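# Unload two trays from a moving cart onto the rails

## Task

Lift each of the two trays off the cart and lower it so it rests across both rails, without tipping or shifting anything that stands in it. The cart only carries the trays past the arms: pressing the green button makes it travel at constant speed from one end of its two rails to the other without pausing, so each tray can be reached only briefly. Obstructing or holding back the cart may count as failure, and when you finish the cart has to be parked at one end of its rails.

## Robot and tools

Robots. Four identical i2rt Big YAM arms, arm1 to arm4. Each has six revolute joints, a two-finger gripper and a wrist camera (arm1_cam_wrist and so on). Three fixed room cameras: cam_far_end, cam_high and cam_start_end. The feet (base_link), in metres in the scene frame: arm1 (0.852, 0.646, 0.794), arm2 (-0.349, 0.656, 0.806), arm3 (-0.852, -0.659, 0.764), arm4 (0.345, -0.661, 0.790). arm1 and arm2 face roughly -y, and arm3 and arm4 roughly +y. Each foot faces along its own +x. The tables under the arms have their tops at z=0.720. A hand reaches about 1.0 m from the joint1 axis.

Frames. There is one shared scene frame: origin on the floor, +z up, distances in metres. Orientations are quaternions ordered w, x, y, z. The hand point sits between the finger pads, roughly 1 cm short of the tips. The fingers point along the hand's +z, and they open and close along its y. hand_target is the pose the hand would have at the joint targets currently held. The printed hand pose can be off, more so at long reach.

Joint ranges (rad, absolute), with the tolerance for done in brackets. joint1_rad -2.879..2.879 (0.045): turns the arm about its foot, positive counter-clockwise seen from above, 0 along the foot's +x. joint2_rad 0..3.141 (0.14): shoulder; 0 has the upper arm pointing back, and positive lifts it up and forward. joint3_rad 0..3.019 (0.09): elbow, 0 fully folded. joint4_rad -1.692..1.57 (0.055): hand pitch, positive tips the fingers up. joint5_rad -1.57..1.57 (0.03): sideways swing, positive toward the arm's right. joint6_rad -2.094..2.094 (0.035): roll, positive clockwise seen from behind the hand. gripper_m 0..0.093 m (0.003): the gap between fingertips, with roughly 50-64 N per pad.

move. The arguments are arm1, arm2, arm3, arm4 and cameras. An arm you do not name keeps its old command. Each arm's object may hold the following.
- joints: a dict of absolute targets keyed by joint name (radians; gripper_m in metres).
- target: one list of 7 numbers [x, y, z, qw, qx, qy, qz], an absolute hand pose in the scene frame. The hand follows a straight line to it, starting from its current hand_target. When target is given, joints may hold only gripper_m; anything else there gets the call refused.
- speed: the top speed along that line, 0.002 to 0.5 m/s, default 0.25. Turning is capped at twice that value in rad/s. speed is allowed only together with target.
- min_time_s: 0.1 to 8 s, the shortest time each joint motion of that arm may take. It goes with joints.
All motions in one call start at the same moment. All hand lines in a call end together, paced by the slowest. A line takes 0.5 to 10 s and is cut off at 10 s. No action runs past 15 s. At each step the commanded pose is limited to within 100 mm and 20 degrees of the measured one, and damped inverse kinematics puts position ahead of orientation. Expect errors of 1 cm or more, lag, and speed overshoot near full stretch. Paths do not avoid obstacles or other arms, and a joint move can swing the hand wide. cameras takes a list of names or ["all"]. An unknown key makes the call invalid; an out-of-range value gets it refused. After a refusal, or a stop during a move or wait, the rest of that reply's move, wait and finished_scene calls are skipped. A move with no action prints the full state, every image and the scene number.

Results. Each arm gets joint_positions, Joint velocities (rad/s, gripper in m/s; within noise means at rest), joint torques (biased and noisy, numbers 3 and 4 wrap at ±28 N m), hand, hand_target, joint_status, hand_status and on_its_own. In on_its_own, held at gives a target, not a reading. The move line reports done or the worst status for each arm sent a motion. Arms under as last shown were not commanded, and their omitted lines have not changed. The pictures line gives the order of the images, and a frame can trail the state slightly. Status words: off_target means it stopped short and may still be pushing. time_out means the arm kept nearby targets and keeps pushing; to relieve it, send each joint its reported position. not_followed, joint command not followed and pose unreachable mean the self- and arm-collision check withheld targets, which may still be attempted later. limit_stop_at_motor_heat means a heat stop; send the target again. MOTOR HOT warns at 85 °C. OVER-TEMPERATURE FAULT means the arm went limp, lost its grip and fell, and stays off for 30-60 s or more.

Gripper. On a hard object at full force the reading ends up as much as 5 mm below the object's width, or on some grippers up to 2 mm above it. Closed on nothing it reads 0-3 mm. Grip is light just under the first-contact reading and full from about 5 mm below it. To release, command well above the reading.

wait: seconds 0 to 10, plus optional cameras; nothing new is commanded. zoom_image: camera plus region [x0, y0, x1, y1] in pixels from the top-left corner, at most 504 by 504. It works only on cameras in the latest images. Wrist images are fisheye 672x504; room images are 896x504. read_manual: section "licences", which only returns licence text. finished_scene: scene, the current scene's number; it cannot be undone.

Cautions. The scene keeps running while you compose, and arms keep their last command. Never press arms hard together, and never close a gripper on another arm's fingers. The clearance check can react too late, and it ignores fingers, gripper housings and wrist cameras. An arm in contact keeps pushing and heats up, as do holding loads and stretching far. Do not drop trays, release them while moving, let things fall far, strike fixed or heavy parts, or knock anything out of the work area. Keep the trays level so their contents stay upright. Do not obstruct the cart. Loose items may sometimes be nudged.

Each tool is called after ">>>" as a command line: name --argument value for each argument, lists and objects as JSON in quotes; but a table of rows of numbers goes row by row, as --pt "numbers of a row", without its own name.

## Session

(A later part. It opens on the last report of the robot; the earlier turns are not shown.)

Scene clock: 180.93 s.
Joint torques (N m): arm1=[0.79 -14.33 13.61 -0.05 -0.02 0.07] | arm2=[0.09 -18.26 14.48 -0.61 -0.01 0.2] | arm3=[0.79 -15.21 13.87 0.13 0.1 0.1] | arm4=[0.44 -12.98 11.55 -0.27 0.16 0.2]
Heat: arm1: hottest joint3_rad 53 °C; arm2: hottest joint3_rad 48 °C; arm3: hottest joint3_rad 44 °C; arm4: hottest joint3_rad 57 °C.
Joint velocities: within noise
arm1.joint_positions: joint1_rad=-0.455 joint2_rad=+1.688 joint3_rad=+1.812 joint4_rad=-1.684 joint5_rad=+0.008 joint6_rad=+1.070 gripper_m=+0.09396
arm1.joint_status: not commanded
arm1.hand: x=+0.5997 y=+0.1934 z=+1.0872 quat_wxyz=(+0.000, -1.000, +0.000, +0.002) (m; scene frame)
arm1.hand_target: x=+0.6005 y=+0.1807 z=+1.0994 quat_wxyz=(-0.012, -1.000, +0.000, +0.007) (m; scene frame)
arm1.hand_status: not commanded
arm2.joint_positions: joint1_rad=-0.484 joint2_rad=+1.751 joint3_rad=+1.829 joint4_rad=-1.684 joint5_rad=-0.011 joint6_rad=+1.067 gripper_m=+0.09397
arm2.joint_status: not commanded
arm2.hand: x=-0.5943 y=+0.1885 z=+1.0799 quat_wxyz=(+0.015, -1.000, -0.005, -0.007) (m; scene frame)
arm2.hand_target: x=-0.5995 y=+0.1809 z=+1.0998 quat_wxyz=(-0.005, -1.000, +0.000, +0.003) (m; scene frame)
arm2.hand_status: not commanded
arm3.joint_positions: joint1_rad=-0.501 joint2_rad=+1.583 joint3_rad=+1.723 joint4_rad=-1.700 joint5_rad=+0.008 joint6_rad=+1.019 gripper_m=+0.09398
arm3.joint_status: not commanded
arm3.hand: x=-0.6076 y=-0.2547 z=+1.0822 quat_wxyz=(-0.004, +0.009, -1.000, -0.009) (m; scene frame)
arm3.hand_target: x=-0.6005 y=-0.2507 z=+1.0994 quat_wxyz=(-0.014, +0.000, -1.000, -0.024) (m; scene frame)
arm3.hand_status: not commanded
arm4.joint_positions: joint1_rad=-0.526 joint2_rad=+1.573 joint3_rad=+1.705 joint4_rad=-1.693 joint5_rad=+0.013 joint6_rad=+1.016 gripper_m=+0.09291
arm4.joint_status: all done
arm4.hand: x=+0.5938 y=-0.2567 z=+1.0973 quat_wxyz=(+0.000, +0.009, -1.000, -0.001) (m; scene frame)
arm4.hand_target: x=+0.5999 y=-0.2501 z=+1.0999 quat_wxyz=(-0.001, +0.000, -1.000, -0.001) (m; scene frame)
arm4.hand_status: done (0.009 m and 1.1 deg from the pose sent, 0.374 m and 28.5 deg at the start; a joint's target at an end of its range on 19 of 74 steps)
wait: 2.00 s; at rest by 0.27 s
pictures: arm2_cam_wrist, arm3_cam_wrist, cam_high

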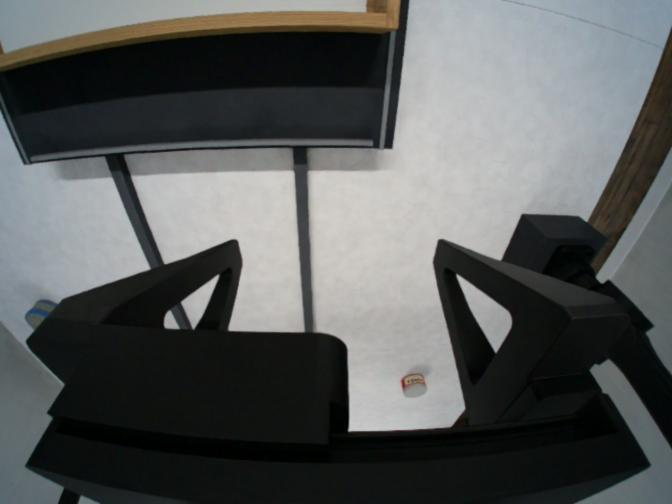

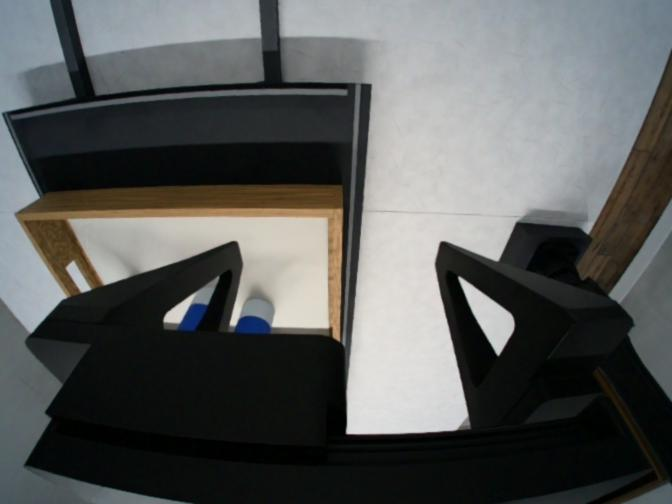

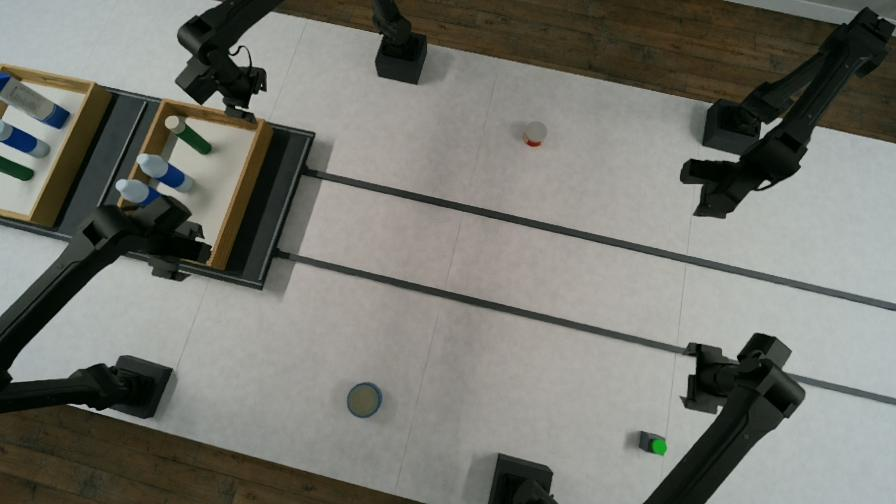

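>>> wait --seconds 0.2 --cameras '["cam_high","arm2_cam_wrist","arm3_cam_wrist"]'

Scene clock: 191.27 s.
Joint torques (N m): arm1=[0.32 -14.8 13.39 -0.08 0.04 0.07] | arm2=[0.03 -18.32 14.43 -0.61 -0.01 0.21] | arm3=[0.38 -15.68 14 0.14 0.14 0.07] | arm4=[0.5 -12.81 11.52 -0.28 0.16 0.21]
Heat: arm1: hottest joint3_rad 54 °C; arm2: hottest joint3_rad 48 °C; arm3: hottest joint3_rad 45 °C; arm4: hottest joint3_rad 60 °C.
Joint velocities: within noise
arm1.joint_positions: joint1_rad=-0.455 joint2_rad=+1.688 joint3_rad=+1.812 joint4_rad=-1.684 joint5_rad=+0.008 joint6_rad=+1.070 gripper_m=+0.09396
arm1.joint_status: not commanded
arm1.hand: x=+0.5997 y=+0.1934 z=+1.0872 quat_wxyz=(+0.000, -1.000, +0.000, +0.002) (m; scene frame)
arm1.hand_target: x=+0.6005 y=+0.1807 z=+1.0994 quat_wxyz=(-0.012, -1.000, +0.000, +0.007) (m; scene frame)
arm1.hand_status: not commanded
arm2.joint_positions: joint1_rad=-0.484 joint2_rad=+1.751 joint3_rad=+1.829 joint4_rad=-1.684 joint5_rad=-0.011 joint6_rad=+1.067 gripper_m=+0.09397
arm2.joint_status: not commanded
arm2.hand: x=-0.5943 y=+0.1885 z=+1.0799 quat_wxyz=(+0.015, -1.000, -0.005, -0.007) (m; scene frame)
arm2.hand_target: x=-0.5995 y=+0.1809 z=+1.0998 quat_wxyz=(-0.005, -1.000, +0.000, +0.003) (m; scene frame)
arm2.hand_status: not commanded
arm3.joint_positions: joint1_rad=-0.501 joint2_rad=+1.583 joint3_rad=+1.723 joint4_rad=-1.700 joint5_rad=+0.008 joint6_rad=+1.019 gripper_m=+0.09398
arm3.joint_status: not commanded
arm3.hand: x=-0.6076 y=-0.2547 z=+1.0822 quat_wxyz=(-0.004, +0.009, -1.000, -0.009) (m; scene frame)
arm3.hand_target: x=-0.6005 y=-0.2507 z=+1.0994 quat_wxyz=(-0.014, +0.000, -1.000, -0.024) (m; scene frame)
arm3.hand_status: not commanded
arm4.joint_positions: joint1_rad=-0.526 joint2_rad=+1.573 joint3_rad=+1.705 joint4_rad=-1.693 joint5_rad=+0.013 joint6_rad=+1.016 gripper_m=+0.09291
arm4.joint_status: all done
arm4.hand: x=+0.5938 y=-0.2567 z=+1.0973 quat_wxyz=(+0.000, +0.009, -1.000, -0.001) (m; scene frame)
arm4.hand_target: x=+0.5999 y=-0.2501 z=+1.0999 quat_wxyz=(-0.001, +0.000, -1.000, -0.001) (m; scene frame)
arm4.hand_status: done (0.009 m and 1.1 deg from the pose sent, 0.374 m and 28.5 deg at the start; a joint's target at an end of its range on 19 of 74 steps)
wait: 0.20 s; at rest from the start
pictures: arm2_cam_wrist, arm3_cam_wrist, cam_high

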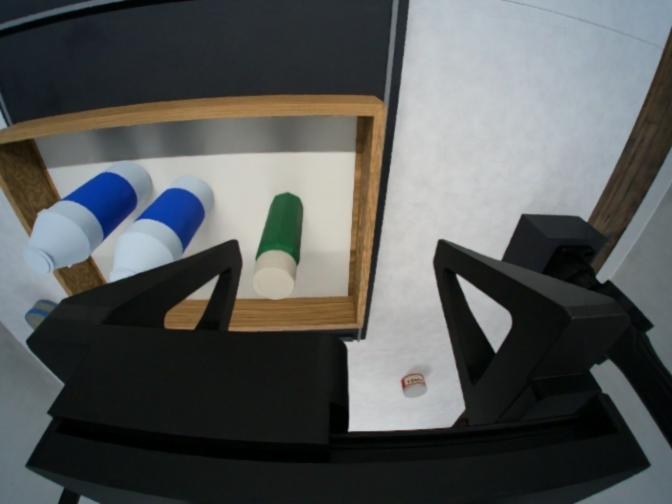

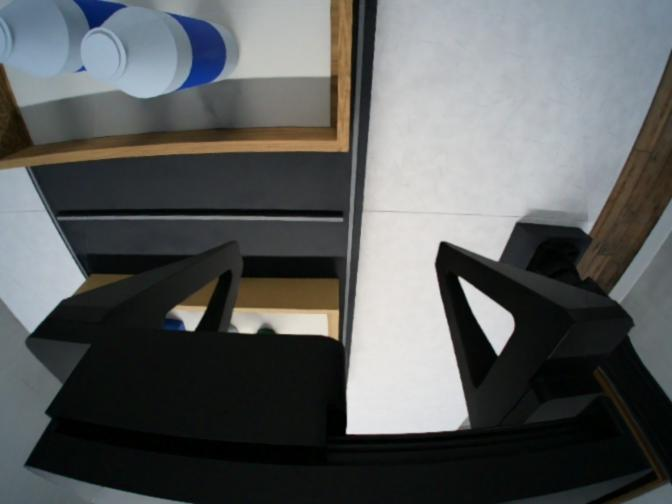

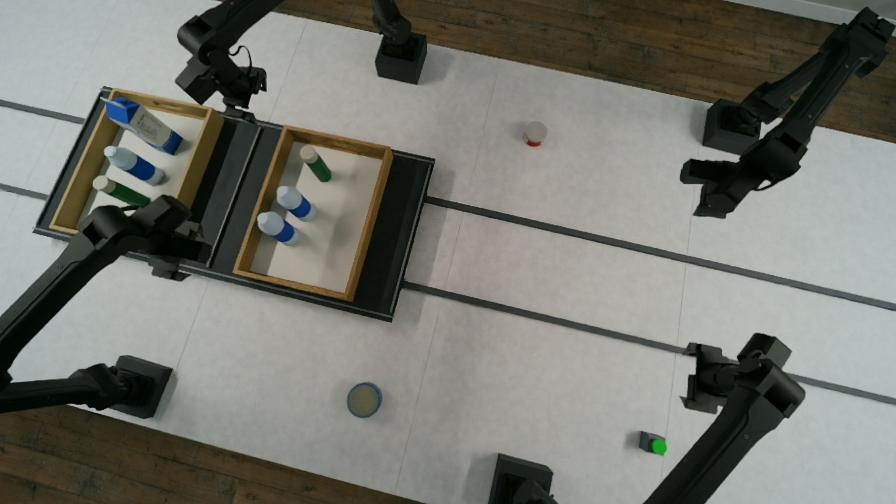

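>>> wait --seconds 0.2 --cameras '["cam_high","arm2_cam_wrist","arm3_cam_wrist","arm1_cam_wrist","arm4_cam_wrist"]'

Scene clock: 209.73 s.
Joint torques (N m): arm1=[0.21 -15.09 13.65 -0.14 -0.02 0.08] | arm2=[-0.09 -18.43 14.42 -0.65 0 0.18] | arm3=[0.62 -14.92 13.96 0.12 0.16 0.1] | arm4=[0.44 -12.92 11.54 -0.29 0.17 0.21]
Heat: arm1: hottest joint3_rad 55 °C; arm2: hottest joint3_rad 49 °C; arm3: hottest joint3_rad 46 °C; arm4: hottest joint3_rad 63 °C.
Joint velocities: within noise
arm1.joint_positions: joint1_rad=-0.455 joint2_rad=+1.688 joint3_rad=+1.812 joint4_rad=-1.684 joint5_rad=+0.008 joint6_rad=+1.070 gripper_m=+0.09396
arm1.joint_status: not commanded
arm1.hand: x=+0.5997 y=+0.1934 z=+1.0872 quat_wxyz=(+0.000, -1.000, +0.000, +0.002) (m; scene frame)
arm1.hand_target: x=+0.6005 y=+0.1807 z=+1.0994 quat_wxyz=(-0.012, -1.000, +0.000, +0.007) (m; scene frame)
arm1.hand_status: not commanded
arm2.joint_positions: joint1_rad=-0.484 joint2_rad=+1.751 joint3_rad=+1.829 joint4_rad=-1.684 joint5_rad=-0.011 joint6_rad=+1.067 gripper_m=+0.09397
arm2.joint_status: not commanded
arm2.hand: x=-0.5943 y=+0.1885 z=+1.0799 quat_wxyz=(+0.015, -1.000, -0.005, -0.007) (m; scene frame)
arm2.hand_target: x=-0.5995 y=+0.1809 z=+1.0998 quat_wxyz=(-0.005, -1.000, +0.000, +0.003) (m; scene frame)
arm2.hand_status: not commanded
arm3.joint_positions: joint1_rad=-0.501 joint2_rad=+1.583 joint3_rad=+1.723 joint4_rad=-1.700 joint5_rad=+0.008 joint6_rad=+1.019 gripper_m=+0.09398
arm3.joint_status: not commanded
arm3.hand: x=-0.6076 y=-0.2547 z=+1.0822 quat_wxyz=(-0.004, +0.009, -1.000, -0.009) (m; scene frame)
arm3.hand_target: x=-0.6005 y=-0.2507 z=+1.0994 quat_wxyz=(-0.014, +0.000, -1.000, -0.024) (m; scene frame)
arm3.hand_status: not commanded
arm4.joint_positions: joint1_rad=-0.526 joint2_rad=+1.573 joint3_rad=+1.705 joint4_rad=-1.693 joint5_rad=+0.013 joint6_rad=+1.016 gripper_m=+0.09291
arm4.joint_status: all done
arm4.hand: x=+0.5938 y=-0.2567 z=+1.0973 quat_wxyz=(+0.000, +0.009, -1.000, -0.001) (m; scene frame)
arm4.hand_target: x=+0.5999 y=-0.2501 z=+1.0999 quat_wxyz=(-0.001, +0.000, -1.000, -0.001) (m; scene frame)
arm4.hand_status: done (0.009 m and 1.1 deg from the pose sent, 0.374 m and 28.5 deg at the start; a joint's target at an end of its range on 19 of 74 steps)
wait: 0.20 s; at rest from the start
pictures: arm1_cam_wrist, arm2_cam_wrist, arm3_cam_wrist, arm4_cam_wrist, cam_high

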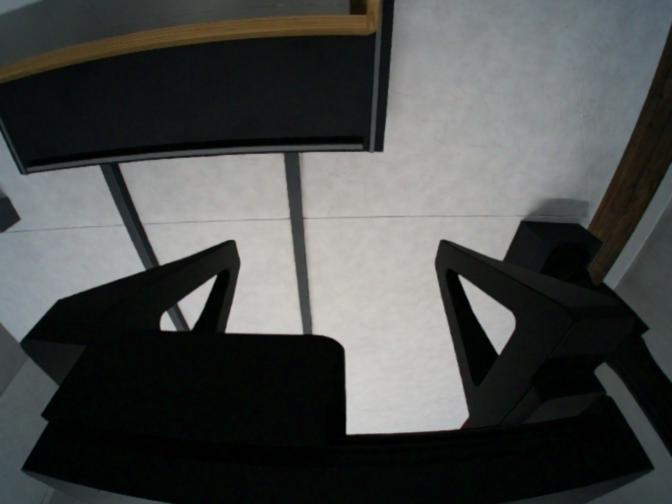

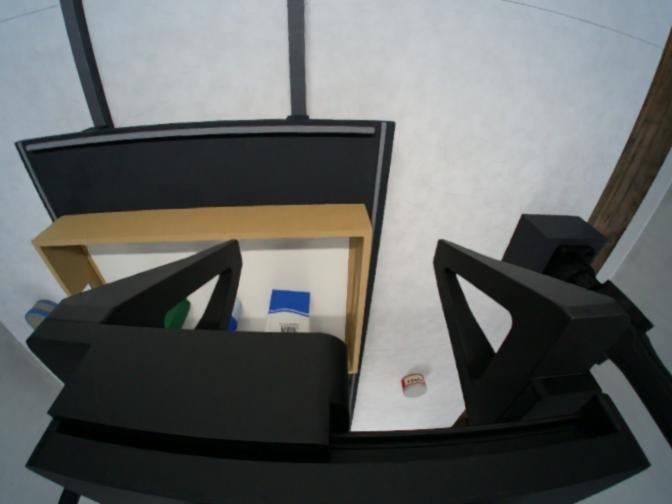

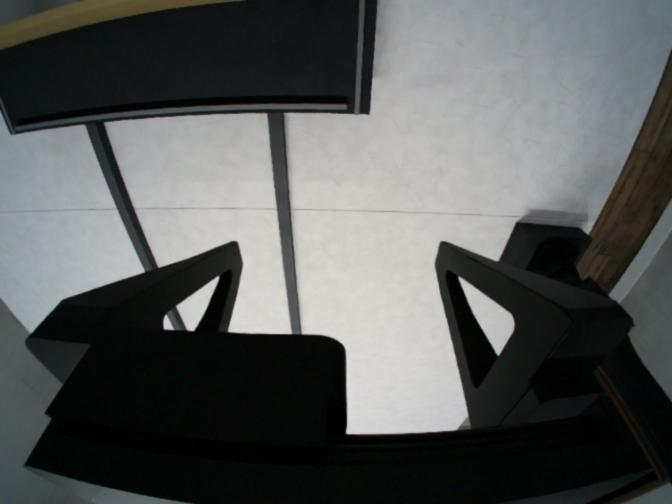

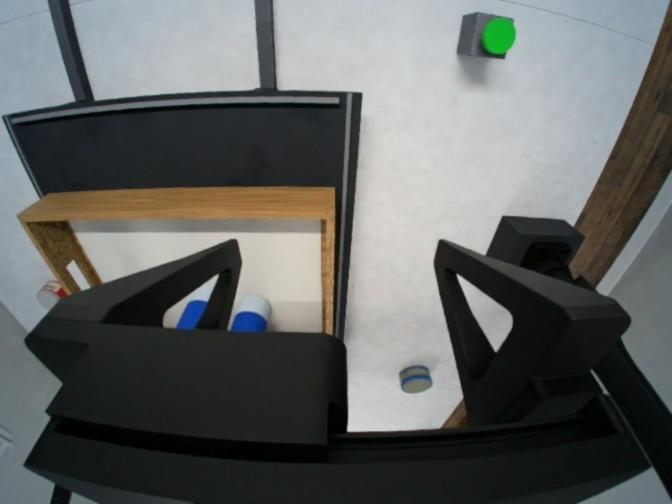

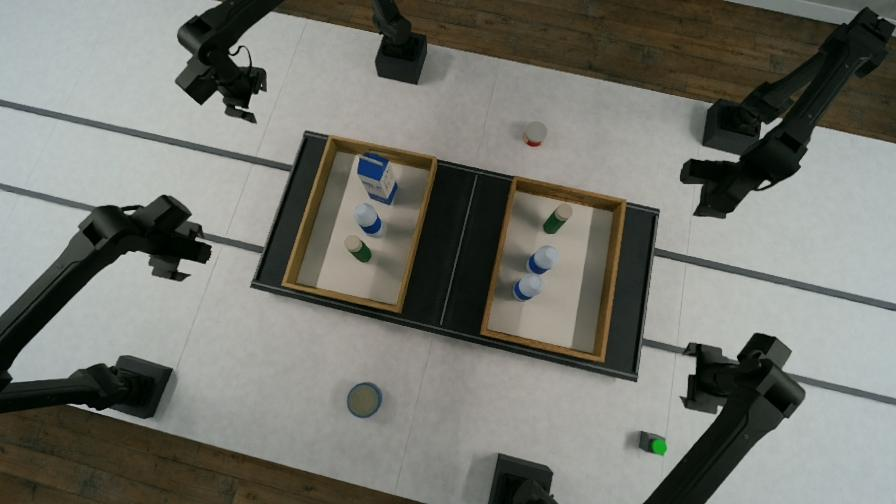

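>>> move --arm1 '{"target":[0.59,0.222,1.07,0,1,0,0]}' --arm2 '{"target":[-0.52,0.215,1.07,0,1,0,0]}' --arm3 '{"target":[-0.38,-0.254,1.07,0,0,1,0]}' --arm4 '{"target":[0.716,-0.448,0.87,0,-0.242,0.97,0],"joints":{"gripper_m":0}}' --cameras '["arm1_cam_wrist","cam_high","cam_far_end"]'

>>> wait --seconds 3 --cameras '["arm1_cam_wrist","cam_high","cam_far_end"]'

Scene clock: 241.87 s.
Joint torques (N m): arm1=[-0.97 -17.14 9.35 1.18 0.02 -0.16] | arm2=[1.14 -17.44 10.07 0.12 0.03 0.19] | arm3=[1.73 -21.6 14.11 0.28 0.14 -0.11] | arm4=[0.97 -11.69 7.57 0.75 -0.08 -0.08]
Heat: arm1: hottest joint3_rad 55 °C; arm2: hottest joint3_rad 50 °C; arm3: hottest joint3_rad 48 °C; arm4: hottest joint3_rad 66 °C.
move: arm1 done; arm2 off_target; arm3 off_target; arm4 done
Joint velocities: within noise
arm1.joint_positions: joint1_rad=-0.491 joint2_rad=+1.646 joint3_rad=+1.695 joint4_rad=-1.638 joint5_rad=+0.008 joint6_rad=+1.036 gripper_m=+0.09396
arm1.joint_status: not commanded
arm1.hand: x=+0.5945 y=+0.2201 z=+1.0626 quat_wxyz=(+0.013, -1.000, +0.001, -0.006) (m; scene frame)
arm1.hand_target: x=+0.5900 y=+0.2220 z=+1.0701 quat_wxyz=(+0.000, -1.000, +0.000, +0.000) (m; scene frame)
arm1.hand_status: done (0.009 m and 1.6 deg from the pose sent, 0.035 m and 0.2 deg at the start)
arm2.joint_positions: joint1_rad=-0.385 joint2_rad=+1.594 joint3_rad=+1.581 joint4_rad=-1.590 joint5_rad=-0.013 joint6_rad=+1.182 gripper_m=+0.09397
arm2.joint_status: not commanded
arm2.hand: x=-0.5255 y=+0.2183 z=+1.0605 quat_wxyz=(+0.015, -1.000, +0.003, -0.006) (m; scene frame)
arm2.hand_target: x=-0.5200 y=+0.2151 z=+1.0700 quat_wxyz=(+0.000, -1.000, +0.000, +0.000) (m; scene frame)
arm2.hand_status: off_target (0.011 m and 1.9 deg from the pose sent, 0.080 m and 2.0 deg at the start)
arm3.joint_positions: joint1_rad=-0.820 joint2_rad=+1.944 joint3_rad=+2.148 joint4_rad=-1.702 joint5_rad=+0.011 joint6_rad=+0.730 gripper_m=+0.09398
arm3.joint_status: not commanded
arm3.hand: x=-0.3862 y=-0.2596 z=+1.0554 quat_wxyz=(-0.028, -0.006, -0.999, -0.026) (m; scene frame)
arm3.hand_target: x=-0.3808 y=-0.2548 z=+1.0694 quat_wxyz=(-0.041, +0.000, -0.999, -0.036) (m; scene frame)
arm3.hand_status: off_target (0.017 m and 4.5 deg from the pose sent, 0.228 m and 1.5 deg at the start; a joint's target at an end of its range on 63 of 67 steps)
arm4.joint_positions: joint1_rad=-1.039 joint2_rad=+1.538 joint3_rad=+1.078 joint4_rad=-1.090 joint5_rad=+0.011 joint6_rad=+0.054 gripper_m=+0.00033
arm4.joint_status: all done
arm4.hand: x=+0.7163 y=-0.4512 z=+0.8775 quat_wxyz=(-0.003, +0.231, -0.973, +0.000) (m; scene frame)
arm4.hand_target: x=+0.7158 y=-0.4480 z=+0.8700 quat_wxyz=(+0.000, +0.242, -0.970, +0.000) (m; scene frame)
arm4.hand_status: done (0.008 m and 1.3 deg from the pose sent, 0.321 m and 26.9 deg at the start)
pictures: arm1_cam_wrist, cam_far_end, cam_high

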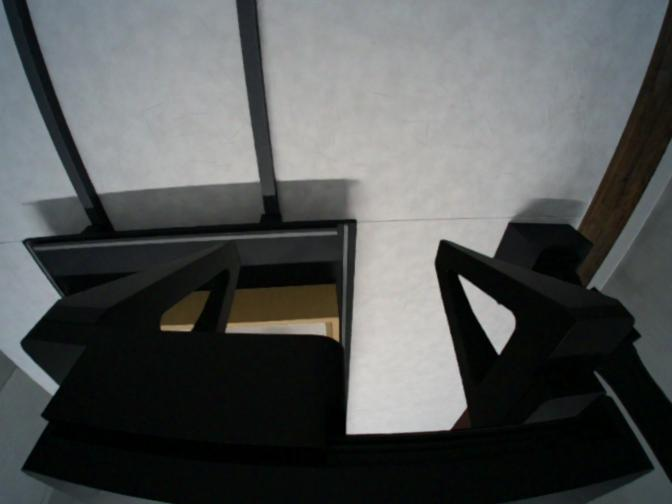

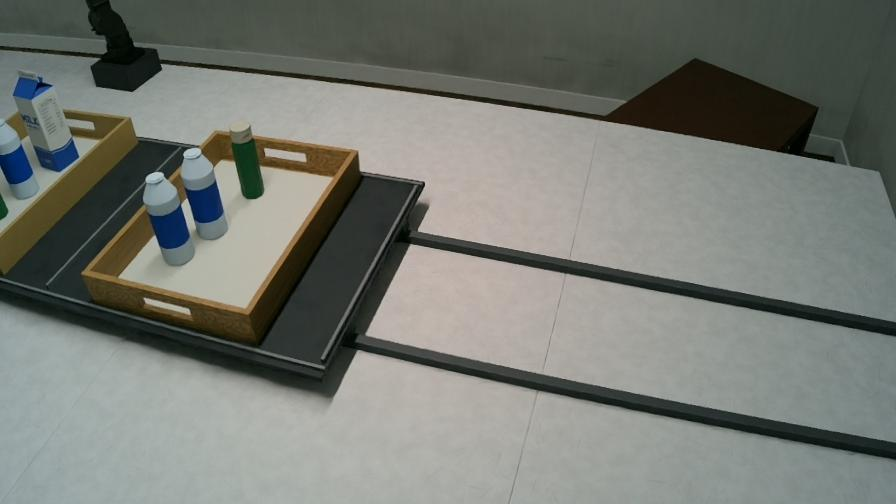

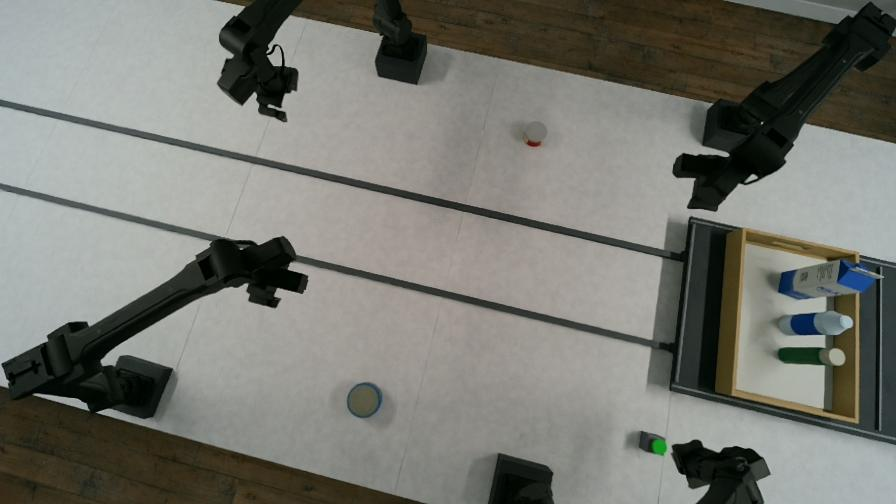

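Scene clock: 244.87 s.
Joint torques (N m): arm1=[-1.2 -16.97 9.35 0.83 0.05 -0.12] | arm2=[1.2 -17.32 10.07 0.1 0.02 0.17] | arm3=[2.02 -20.37 14.01 0.4 0.07 -0.15] | arm4=[0.85 -11.87 7.56 0.75 -0.08 -0.11]
Heat: arm1: hottest joint3_rad 54 °C; arm2: hottest joint3_rad 50 °C; arm3: hottest joint3_rad 49 °C; arm4: hottest joint3_rad 65 °C.
Joint velocities: within noise
arm1.joint_positions: joint1_rad=-0.491 joint2_rad=+1.646 joint3_rad=+1.695 joint4_rad=-1.638 joint5_rad=+0.008 joint6_rad=+1.036 gripper_m=+0.09396
arm1.joint_status: not commanded
arm1.hand: x=+0.5945 y=+0.2201 z=+1.0626 quat_wxyz=(+0.013, -1.000, +0.001, -0.006) (m; scene frame)
arm1.hand_target: x=+0.5900 y=+0.2220 z=+1.0701 quat_wxyz=(+0.000, -1.000, +0.000, +0.000) (m; scene frame)
arm1.hand_status: done (0.009 m and 1.6 deg from the pose sent, 0.035 m and 0.2 deg at the start)
arm2.joint_positions: joint1_rad=-0.385 joint2_rad=+1.594 joint3_rad=+1.581 joint4_rad=-1.590 joint5_rad=-0.013 joint6_rad=+1.182 gripper_m=+0.09397
arm2.joint_status: not commanded
arm2.hand: x=-0.5255 y=+0.2183 z=+1.0605 quat_wxyz=(+0.015, -1.000, +0.003, -0.006) (m; scene frame)
arm2.hand_target: x=-0.5200 y=+0.2151 z=+1.0700 quat_wxyz=(+0.000, -1.000, +0.000, +0.000) (m; scene frame)
arm2.hand_status: off_target (0.011 m and 1.9 deg from the pose sent, 0.080 m and 2.0 deg at the start)
arm3.joint_positions: joint1_rad=-0.820 joint2_rad=+1.944 joint3_rad=+2.148 joint4_rad=-1.702 joint5_rad=+0.011 joint6_rad=+0.730 gripper_m=+0.09398
arm3.joint_status: not commanded
arm3.hand: x=-0.3862 y=-0.2596 z=+1.0554 quat_wxyz=(-0.028, -0.006, -0.999, -0.026) (m; scene frame)
arm3.hand_target: x=-0.3808 y=-0.2548 z=+1.0694 quat_wxyz=(-0.041, +0.000, -0.999, -0.036) (m; scene frame)
arm3.hand_status: off_target (0.017 m and 4.5 deg from the pose sent, 0.228 m and 1.5 deg at the start; a joint's target at an end of its range on 63 of 67 steps)
arm4.joint_positions: joint1_rad=-1.039 joint2_rad=+1.538 joint3_rad=+1.078 joint4_rad=-1.090 joint5_rad=+0.011 joint6_rad=+0.054 gripper_m=+0.00033
arm4.joint_status: all done
arm4.hand: x=+0.7163 y=-0.4512 z=+0.8775 quat_wxyz=(-0.003, +0.232, -0.973, +0.000) (m; scene frame)
arm4.hand_target: x=+0.7158 y=-0.4480 z=+0.8700 quat_wxyz=(+0.000, +0.242, -0.970, +0.000) (m; scene frame)
arm4.hand_status: done (0.008 m and 1.3 deg from the pose sent, 0.321 m and 26.9 deg at the start)
wait: 3.00 s; at rest by 0.27 s
pictures: arm1_cam_wrist, cam_far_end, cam_high

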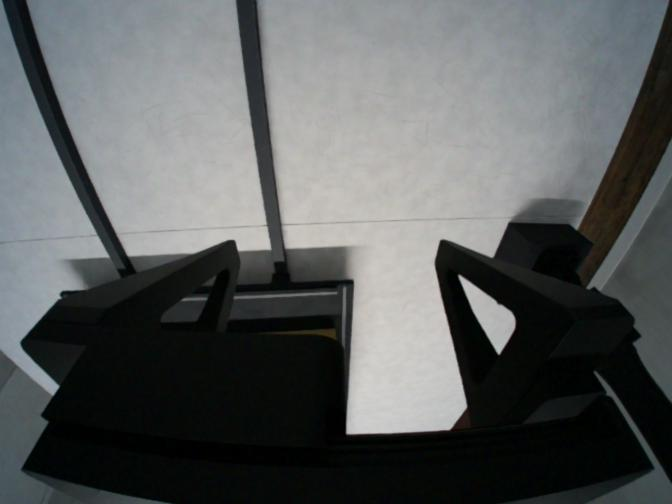

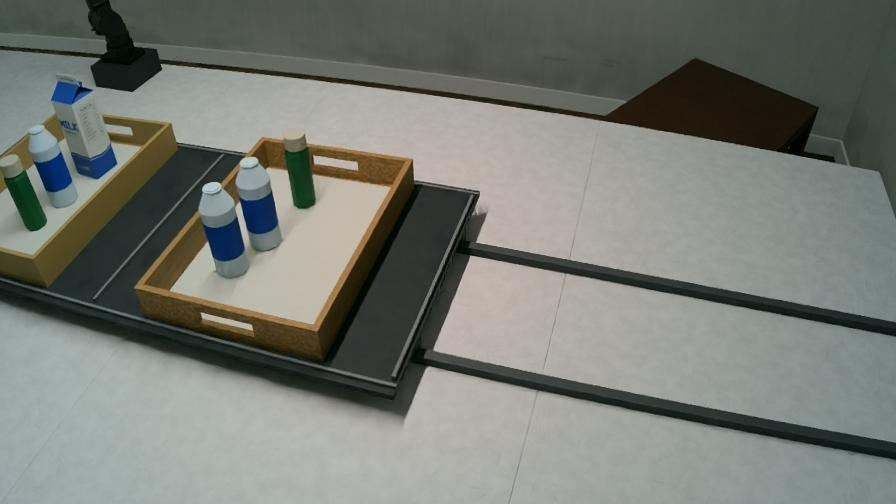

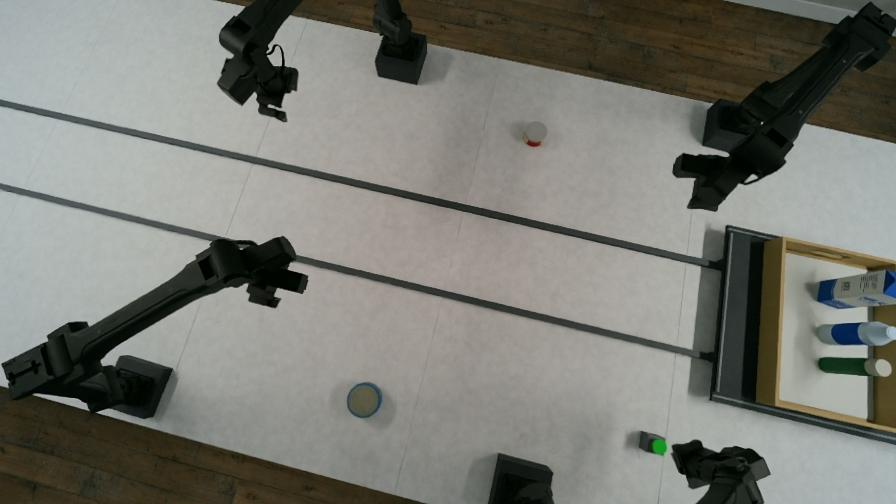

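>>> wait --seconds 4 --cameras '["cam_far_end"]'

>>> wait --seconds 3 --cameras '["cam_far_end"]'

Scene clock: 259.93 s.
Joint torques (N m): arm1=[-2.2 -16.56 9.2 1.05 0.04 -0.2] | arm2=[1.03 -17.44 10.03 0.14 0.02 0.19] | arm3=[1.32 -20.72 13.85 0.39 0.05 -0.09] | arm4=[1.2 -11.75 7.56 0.73 -0.08 -0.11]
Heat: arm1: hottest joint3_rad 52 °C; arm2: hottest joint3_rad 50 °C; arm3: hottest joint3_rad 52 °C; arm4: hottest joint3_rad 62 °C.
Joint velocities: within noise
arm1.joint_positions: joint1_rad=-0.491 joint2_rad=+1.646 joint3_rad=+1.695 joint4_rad=-1.638 joint5_rad=+0.008 joint6_rad=+1.036 gripper_m=+0.09396
arm1.joint_status: not commanded
arm1.hand: x=+0.5945 y=+0.2201 z=+1.0626 quat_wxyz=(+0.013, -1.000, +0.001, -0.006) (m; scene frame)
arm1.hand_target: x=+0.5900 y=+0.2220 z=+1.0701 quat_wxyz=(+0.000, -1.000, +0.000, +0.000) (m; scene frame)
arm1.hand_status: done (0.009 m and 1.6 deg from the pose sent, 0.035 m and 0.2 deg at the start)
arm2.joint_positions: joint1_rad=-0.385 joint2_rad=+1.594 joint3_rad=+1.581 joint4_rad=-1.590 joint5_rad=-0.013 joint6_rad=+1.182 gripper_m=+0.09397
arm2.joint_status: not commanded
arm2.hand: x=-0.5255 y=+0.2183 z=+1.0605 quat_wxyz=(+0.015, -1.000, +0.003, -0.006) (m; scene frame)
arm2.hand_target: x=-0.5200 y=+0.2151 z=+1.0700 quat_wxyz=(+0.000, -1.000, +0.000, +0.000) (m; scene frame)
arm2.hand_status: off_target (0.011 m and 1.9 deg from the pose sent, 0.080 m and 2.0 deg at the start)
arm3.joint_positions: joint1_rad=-0.820 joint2_rad=+1.944 joint3_rad=+2.148 joint4_rad=-1.702 joint5_rad=+0.011 joint6_rad=+0.730 gripper_m=+0.09398
arm3.joint_status: not commanded
arm3.hand: x=-0.3862 y=-0.2596 z=+1.0554 quat_wxyz=(-0.028, -0.006, -0.999, -0.026) (m; scene frame)
arm3.hand_target: x=-0.3808 y=-0.2548 z=+1.0694 quat_wxyz=(-0.041, +0.000, -0.999, -0.036) (m; scene frame)
arm3.hand_status: off_target (0.017 m and 4.5 deg from the pose sent, 0.228 m and 1.5 deg at the start; a joint's target at an end of its range on 63 of 67 steps)
arm4.joint_positions: joint1_rad=-1.039 joint2_rad=+1.538 joint3_rad=+1.078 joint4_rad=-1.090 joint5_rad=+0.011 joint6_rad=+0.054 gripper_m=+0.00033
arm4.joint_status: all done
arm4.hand: x=+0.7163 y=-0.4512 z=+0.8775 quat_wxyz=(-0.003, +0.232, -0.973, +0.000) (m; scene frame)
arm4.hand_target: x=+0.7158 y=-0.4480 z=+0.8700 quat_wxyz=(+0.000, +0.242, -0.970, +0.000) (m; scene frame)
arm4.hand_status: done (0.008 m and 1.3 deg from the pose sent, 0.321 m and 26.9 deg at the start)
wait: 4.00 s; at rest from the start
pictures: cam_far_end

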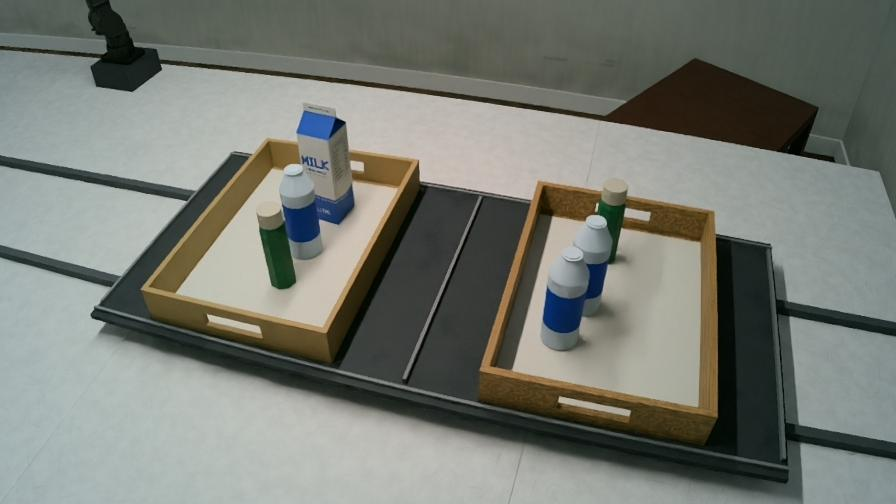

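Scene clock: 262.93 s.
Joint torques (N m): arm1=[-1.03 -17.14 9.51 0.98 -0.03 -0.17] | arm2=[0.85 -17.32 10.03 0.14 0.03 0.18] | arm3=[1.14 -19.96 13.97 0.36 0.11 -0.06] | arm4=[1.08 -11.75 7.5 0.75 -0.07 -0.11]
Heat: arm1: hottest joint3_rad 52 °C; arm2: hottest joint3_rad 50 °C; arm3: hottest joint3_rad 53 °C; arm4: hottest joint3_rad 61 °C.
Joint velocities: within noise
arm1.joint_positions: joint1_rad=-0.491 joint2_rad=+1.646 joint3_rad=+1.695 joint4_rad=-1.638 joint5_rad=+0.008 joint6_rad=+1.036 gripper_m=+0.09396
arm1.joint_status: not commanded
arm1.hand: x=+0.5945 y=+0.2201 z=+1.0626 quat_wxyz=(+0.013, -1.000, +0.001, -0.006) (m; scene frame)
arm1.hand_target: x=+0.5900 y=+0.2220 z=+1.0701 quat_wxyz=(+0.000, -1.000, +0.000, +0.000) (m; scene frame)
arm1.hand_status: done (0.009 m and 1.6 deg from the pose sent, 0.035 m and 0.2 deg at the start)
arm2.joint_positions: joint1_rad=-0.385 joint2_rad=+1.594 joint3_rad=+1.581 joint4_rad=-1.590 joint5_rad=-0.013 joint6_rad=+1.182 gripper_m=+0.09397
arm2.joint_status: not commanded
arm2.hand: x=-0.5255 y=+0.2183 z=+1.0605 quat_wxyz=(+0.015, -1.000, +0.003, -0.006) (m; scene frame)
arm2.hand_target: x=-0.5200 y=+0.2151 z=+1.0700 quat_wxyz=(+0.000, -1.000, +0.000, +0.000) (m; scene frame)
arm2.hand_status: off_target (0.011 m and 1.9 deg from the pose sent, 0.080 m and 2.0 deg at the start)
arm3.joint_positions: joint1_rad=-0.820 joint2_rad=+1.944 joint3_rad=+2.148 joint4_rad=-1.702 joint5_rad=+0.011 joint6_rad=+0.730 gripper_m=+0.09398
arm3.joint_status: not commanded
arm3.hand: x=-0.3862 y=-0.2596 z=+1.0554 quat_wxyz=(-0.028, -0.006, -0.999, -0.026) (m; scene frame)
arm3.hand_target: x=-0.3808 y=-0.2548 z=+1.0694 quat_wxyz=(-0.041, +0.000, -0.999, -0.036) (m; scene frame)
arm3.hand_status: off_target (0.017 m and 4.5 deg from the pose sent, 0.228 m and 1.5 deg at the start; a joint's target at an end of its range on 63 of 67 steps)
arm4.joint_positions: joint1_rad=-1.039 joint2_rad=+1.538 joint3_rad=+1.078 joint4_rad=-1.090 joint5_rad=+0.011 joint6_rad=+0.054 gripper_m=+0.00033
arm4.joint_status: all done
arm4.hand: x=+0.7163 y=-0.4512 z=+0.8775 quat_wxyz=(-0.003, +0.232, -0.973, +0.000) (m; scene frame)
arm4.hand_target: x=+0.7158 y=-0.4480 z=+0.8700 quat_wxyz=(+0.000, +0.242, -0.970, +0.000) (m; scene frame)
arm4.hand_status: done (0.008 m and 1.3 deg from the pose sent, 0.321 m and 26.9 deg at the start)
wait: 3.00 s; at rest by 0.27 s
pictures: cam_far_end

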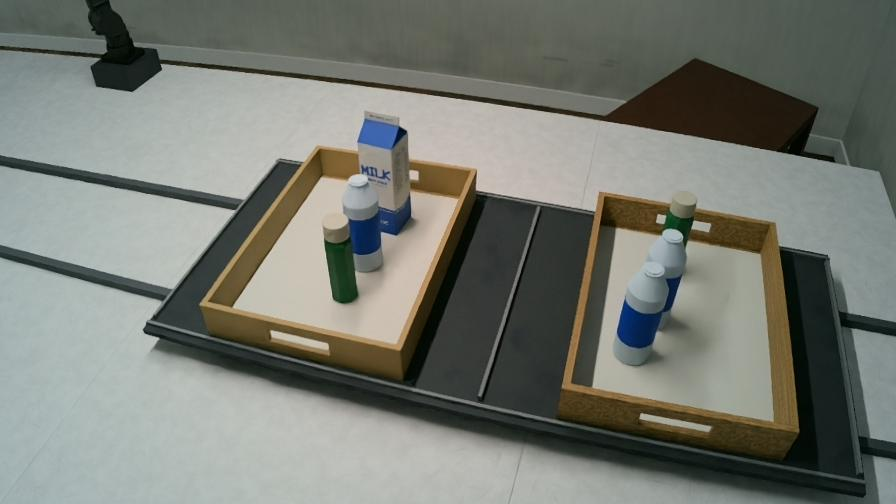

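>>> wait --seconds 5 --cameras '["cam_far_end"]'

>>> wait --seconds 3 --cameras '["cam_far_end"]'

Scene clock: 271.73 s.
Joint torques (N m): arm1=[-1.85 -17.44 9.37 1.03 0 -0.18] | arm2=[0.85 -17.55 10.02 0.17 0.03 0.19] | arm3=[1.38 -20.72 13.89 0.46 0.1 -0.1] | arm4=[1.26 -11.81 7.56 0.75 -0.08 -0.11]
Heat: arm1: hottest joint3_rad 51 °C; arm2: hottest joint3_rad 49 °C; arm3: hottest joint3_rad 54 °C; arm4: hottest joint3_rad 60 °C.
Joint velocities: within noise
arm1.joint_positions: joint1_rad=-0.491 joint2_rad=+1.646 joint3_rad=+1.695 joint4_rad=-1.638 joint5_rad=+0.008 joint6_rad=+1.036 gripper_m=+0.09396
arm1.joint_status: not commanded
arm1.hand: x=+0.5945 y=+0.2201 z=+1.0626 quat_wxyz=(+0.013, -1.000, +0.001, -0.006) (m; scene frame)
arm1.hand_target: x=+0.5900 y=+0.2220 z=+1.0701 quat_wxyz=(+0.000, -1.000, +0.000, +0.000) (m; scene frame)
arm1.hand_status: done (0.009 m and 1.6 deg from the pose sent, 0.035 m and 0.2 deg at the start)
arm2.joint_positions: joint1_rad=-0.385 joint2_rad=+1.594 joint3_rad=+1.581 joint4_rad=-1.590 joint5_rad=-0.013 joint6_rad=+1.182 gripper_m=+0.09397
arm2.joint_status: not commanded
arm2.hand: x=-0.5255 y=+0.2183 z=+1.0605 quat_wxyz=(+0.015, -1.000, +0.003, -0.006) (m; scene frame)
arm2.hand_target: x=-0.5200 y=+0.2151 z=+1.0700 quat_wxyz=(+0.000, -1.000, +0.000, +0.000) (m; scene frame)
arm2.hand_status: off_target (0.011 m and 1.9 deg from the pose sent, 0.080 m and 2.0 deg at the start)
arm3.joint_positions: joint1_rad=-0.820 joint2_rad=+1.944 joint3_rad=+2.148 joint4_rad=-1.702 joint5_rad=+0.011 joint6_rad=+0.730 gripper_m=+0.09398
arm3.joint_status: not commanded
arm3.hand: x=-0.3862 y=-0.2596 z=+1.0554 quat_wxyz=(-0.028, -0.006, -0.999, -0.026) (m; scene frame)
arm3.hand_target: x=-0.3808 y=-0.2548 z=+1.0694 quat_wxyz=(-0.041, +0.000, -0.999, -0.036) (m; scene frame)
arm3.hand_status: off_target (0.017 m and 4.5 deg from the pose sent, 0.228 m and 1.5 deg at the start; a joint's target at an end of its range on 63 of 67 steps)
arm4.joint_positions: joint1_rad=-1.039 joint2_rad=+1.538 joint3_rad=+1.078 joint4_rad=-1.090 joint5_rad=+0.011 joint6_rad=+0.054 gripper_m=+0.00033
arm4.joint_status: all done
arm4.hand: x=+0.7163 y=-0.4512 z=+0.8775 quat_wxyz=(-0.003, +0.232, -0.973, +0.000) (m; scene frame)
arm4.hand_target: x=+0.7158 y=-0.4480 z=+0.8700 quat_wxyz=(+0.000, +0.242, -0.970, +0.000) (m; scene frame)
arm4.hand_status: done (0.008 m and 1.3 deg from the pose sent, 0.321 m and 26.9 deg at the start)
wait: 5.00 s; at rest from the start
pictures: cam_far_end

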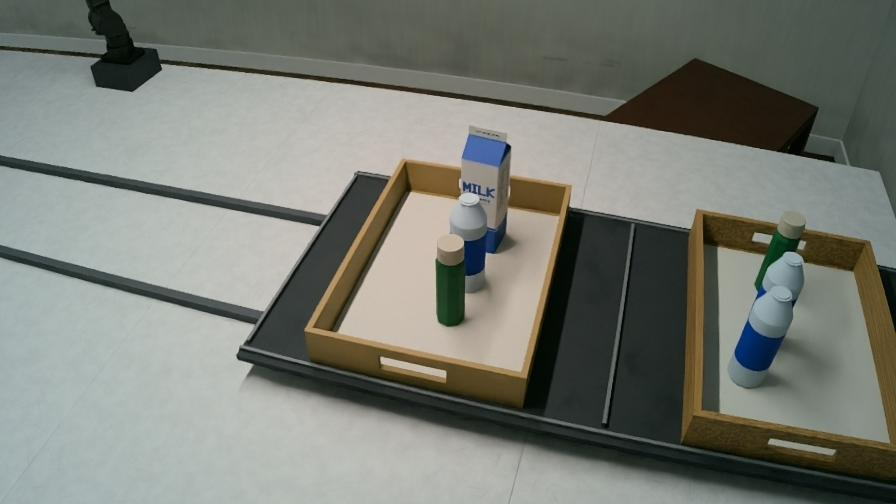

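Scene clock: 274.73 s.
Joint torques (N m): arm1=[-2.08 -17.61 9.25 0.76 0 -0.22] | arm2=[1.08 -17.55 10.1 0.12 0.02 0.18] | arm3=[1.2 -19.84 14 0.2 0.12 -0.11] | arm4=[1.14 -11.69 7.58 0.76 -0.08 -0.1]
Heat: arm1: hottest joint3_rad 50 °C; arm2: hottest joint3_rad 49 °C; arm3: hottest joint3_rad 54 °C; arm4: hottest joint3_rad 59 °C.
Joint velocities: within noise
arm1.joint_positions: joint1_rad=-0.491 joint2_rad=+1.646 joint3_rad=+1.695 joint4_rad=-1.638 joint5_rad=+0.008 joint6_rad=+1.036 gripper_m=+0.09396
arm1.joint_status: not commanded
arm1.hand: x=+0.5945 y=+0.2201 z=+1.0626 quat_wxyz=(+0.013, -1.000, +0.001, -0.006) (m; scene frame)
arm1.hand_target: x=+0.5900 y=+0.2220 z=+1.0701 quat_wxyz=(+0.000, -1.000, +0.000, +0.000) (m; scene frame)
arm1.hand_status: done (0.009 m and 1.6 deg from the pose sent, 0.035 m and 0.2 deg at the start)
arm2.joint_positions: joint1_rad=-0.385 joint2_rad=+1.594 joint3_rad=+1.581 joint4_rad=-1.590 joint5_rad=-0.013 joint6_rad=+1.182 gripper_m=+0.09397
arm2.joint_status: not commanded
arm2.hand: x=-0.5255 y=+0.2183 z=+1.0605 quat_wxyz=(+0.015, -1.000, +0.003, -0.006) (m; scene frame)
arm2.hand_target: x=-0.5200 y=+0.2151 z=+1.0700 quat_wxyz=(+0.000, -1.000, +0.000, +0.000) (m; scene frame)
arm2.hand_status: off_target (0.011 m and 1.9 deg from the pose sent, 0.080 m and 2.0 deg at the start)
arm3.joint_positions: joint1_rad=-0.820 joint2_rad=+1.944 joint3_rad=+2.148 joint4_rad=-1.702 joint5_rad=+0.011 joint6_rad=+0.730 gripper_m=+0.09398
arm3.joint_status: not commanded
arm3.hand: x=-0.3862 y=-0.2596 z=+1.0554 quat_wxyz=(-0.028, -0.006, -0.999, -0.026) (m; scene frame)
arm3.hand_target: x=-0.3808 y=-0.2548 z=+1.0694 quat_wxyz=(-0.041, +0.000, -0.999, -0.036) (m; scene frame)
arm3.hand_status: off_target (0.017 m and 4.5 deg from the pose sent, 0.228 m and 1.5 deg at the start; a joint's target at an end of its range on 63 of 67 steps)
arm4.joint_positions: joint1_rad=-1.039 joint2_rad=+1.538 joint3_rad=+1.078 joint4_rad=-1.090 joint5_rad=+0.011 joint6_rad=+0.054 gripper_m=+0.00033
arm4.joint_status: all done
arm4.hand: x=+0.7163 y=-0.4512 z=+0.8775 quat_wxyz=(-0.003, +0.232, -0.973, +0.000) (m; scene frame)
arm4.hand_target: x=+0.7158 y=-0.4480 z=+0.8700 quat_wxyz=(+0.000, +0.242, -0.970, +0.000) (m; scene frame)
arm4.hand_status: done (0.008 m and 1.3 deg from the pose sent, 0.321 m and 26.9 deg at the start)
wait: 3.00 s; at rest by 0.27 s
pictures: cam_far_end

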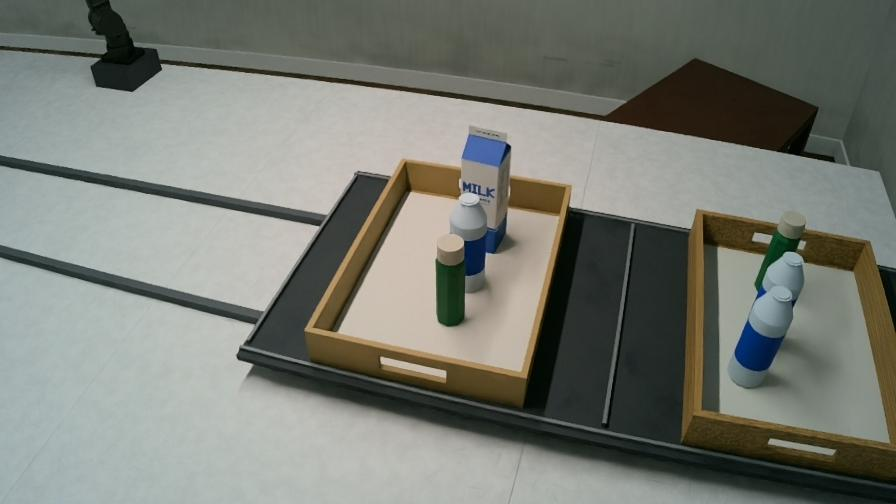

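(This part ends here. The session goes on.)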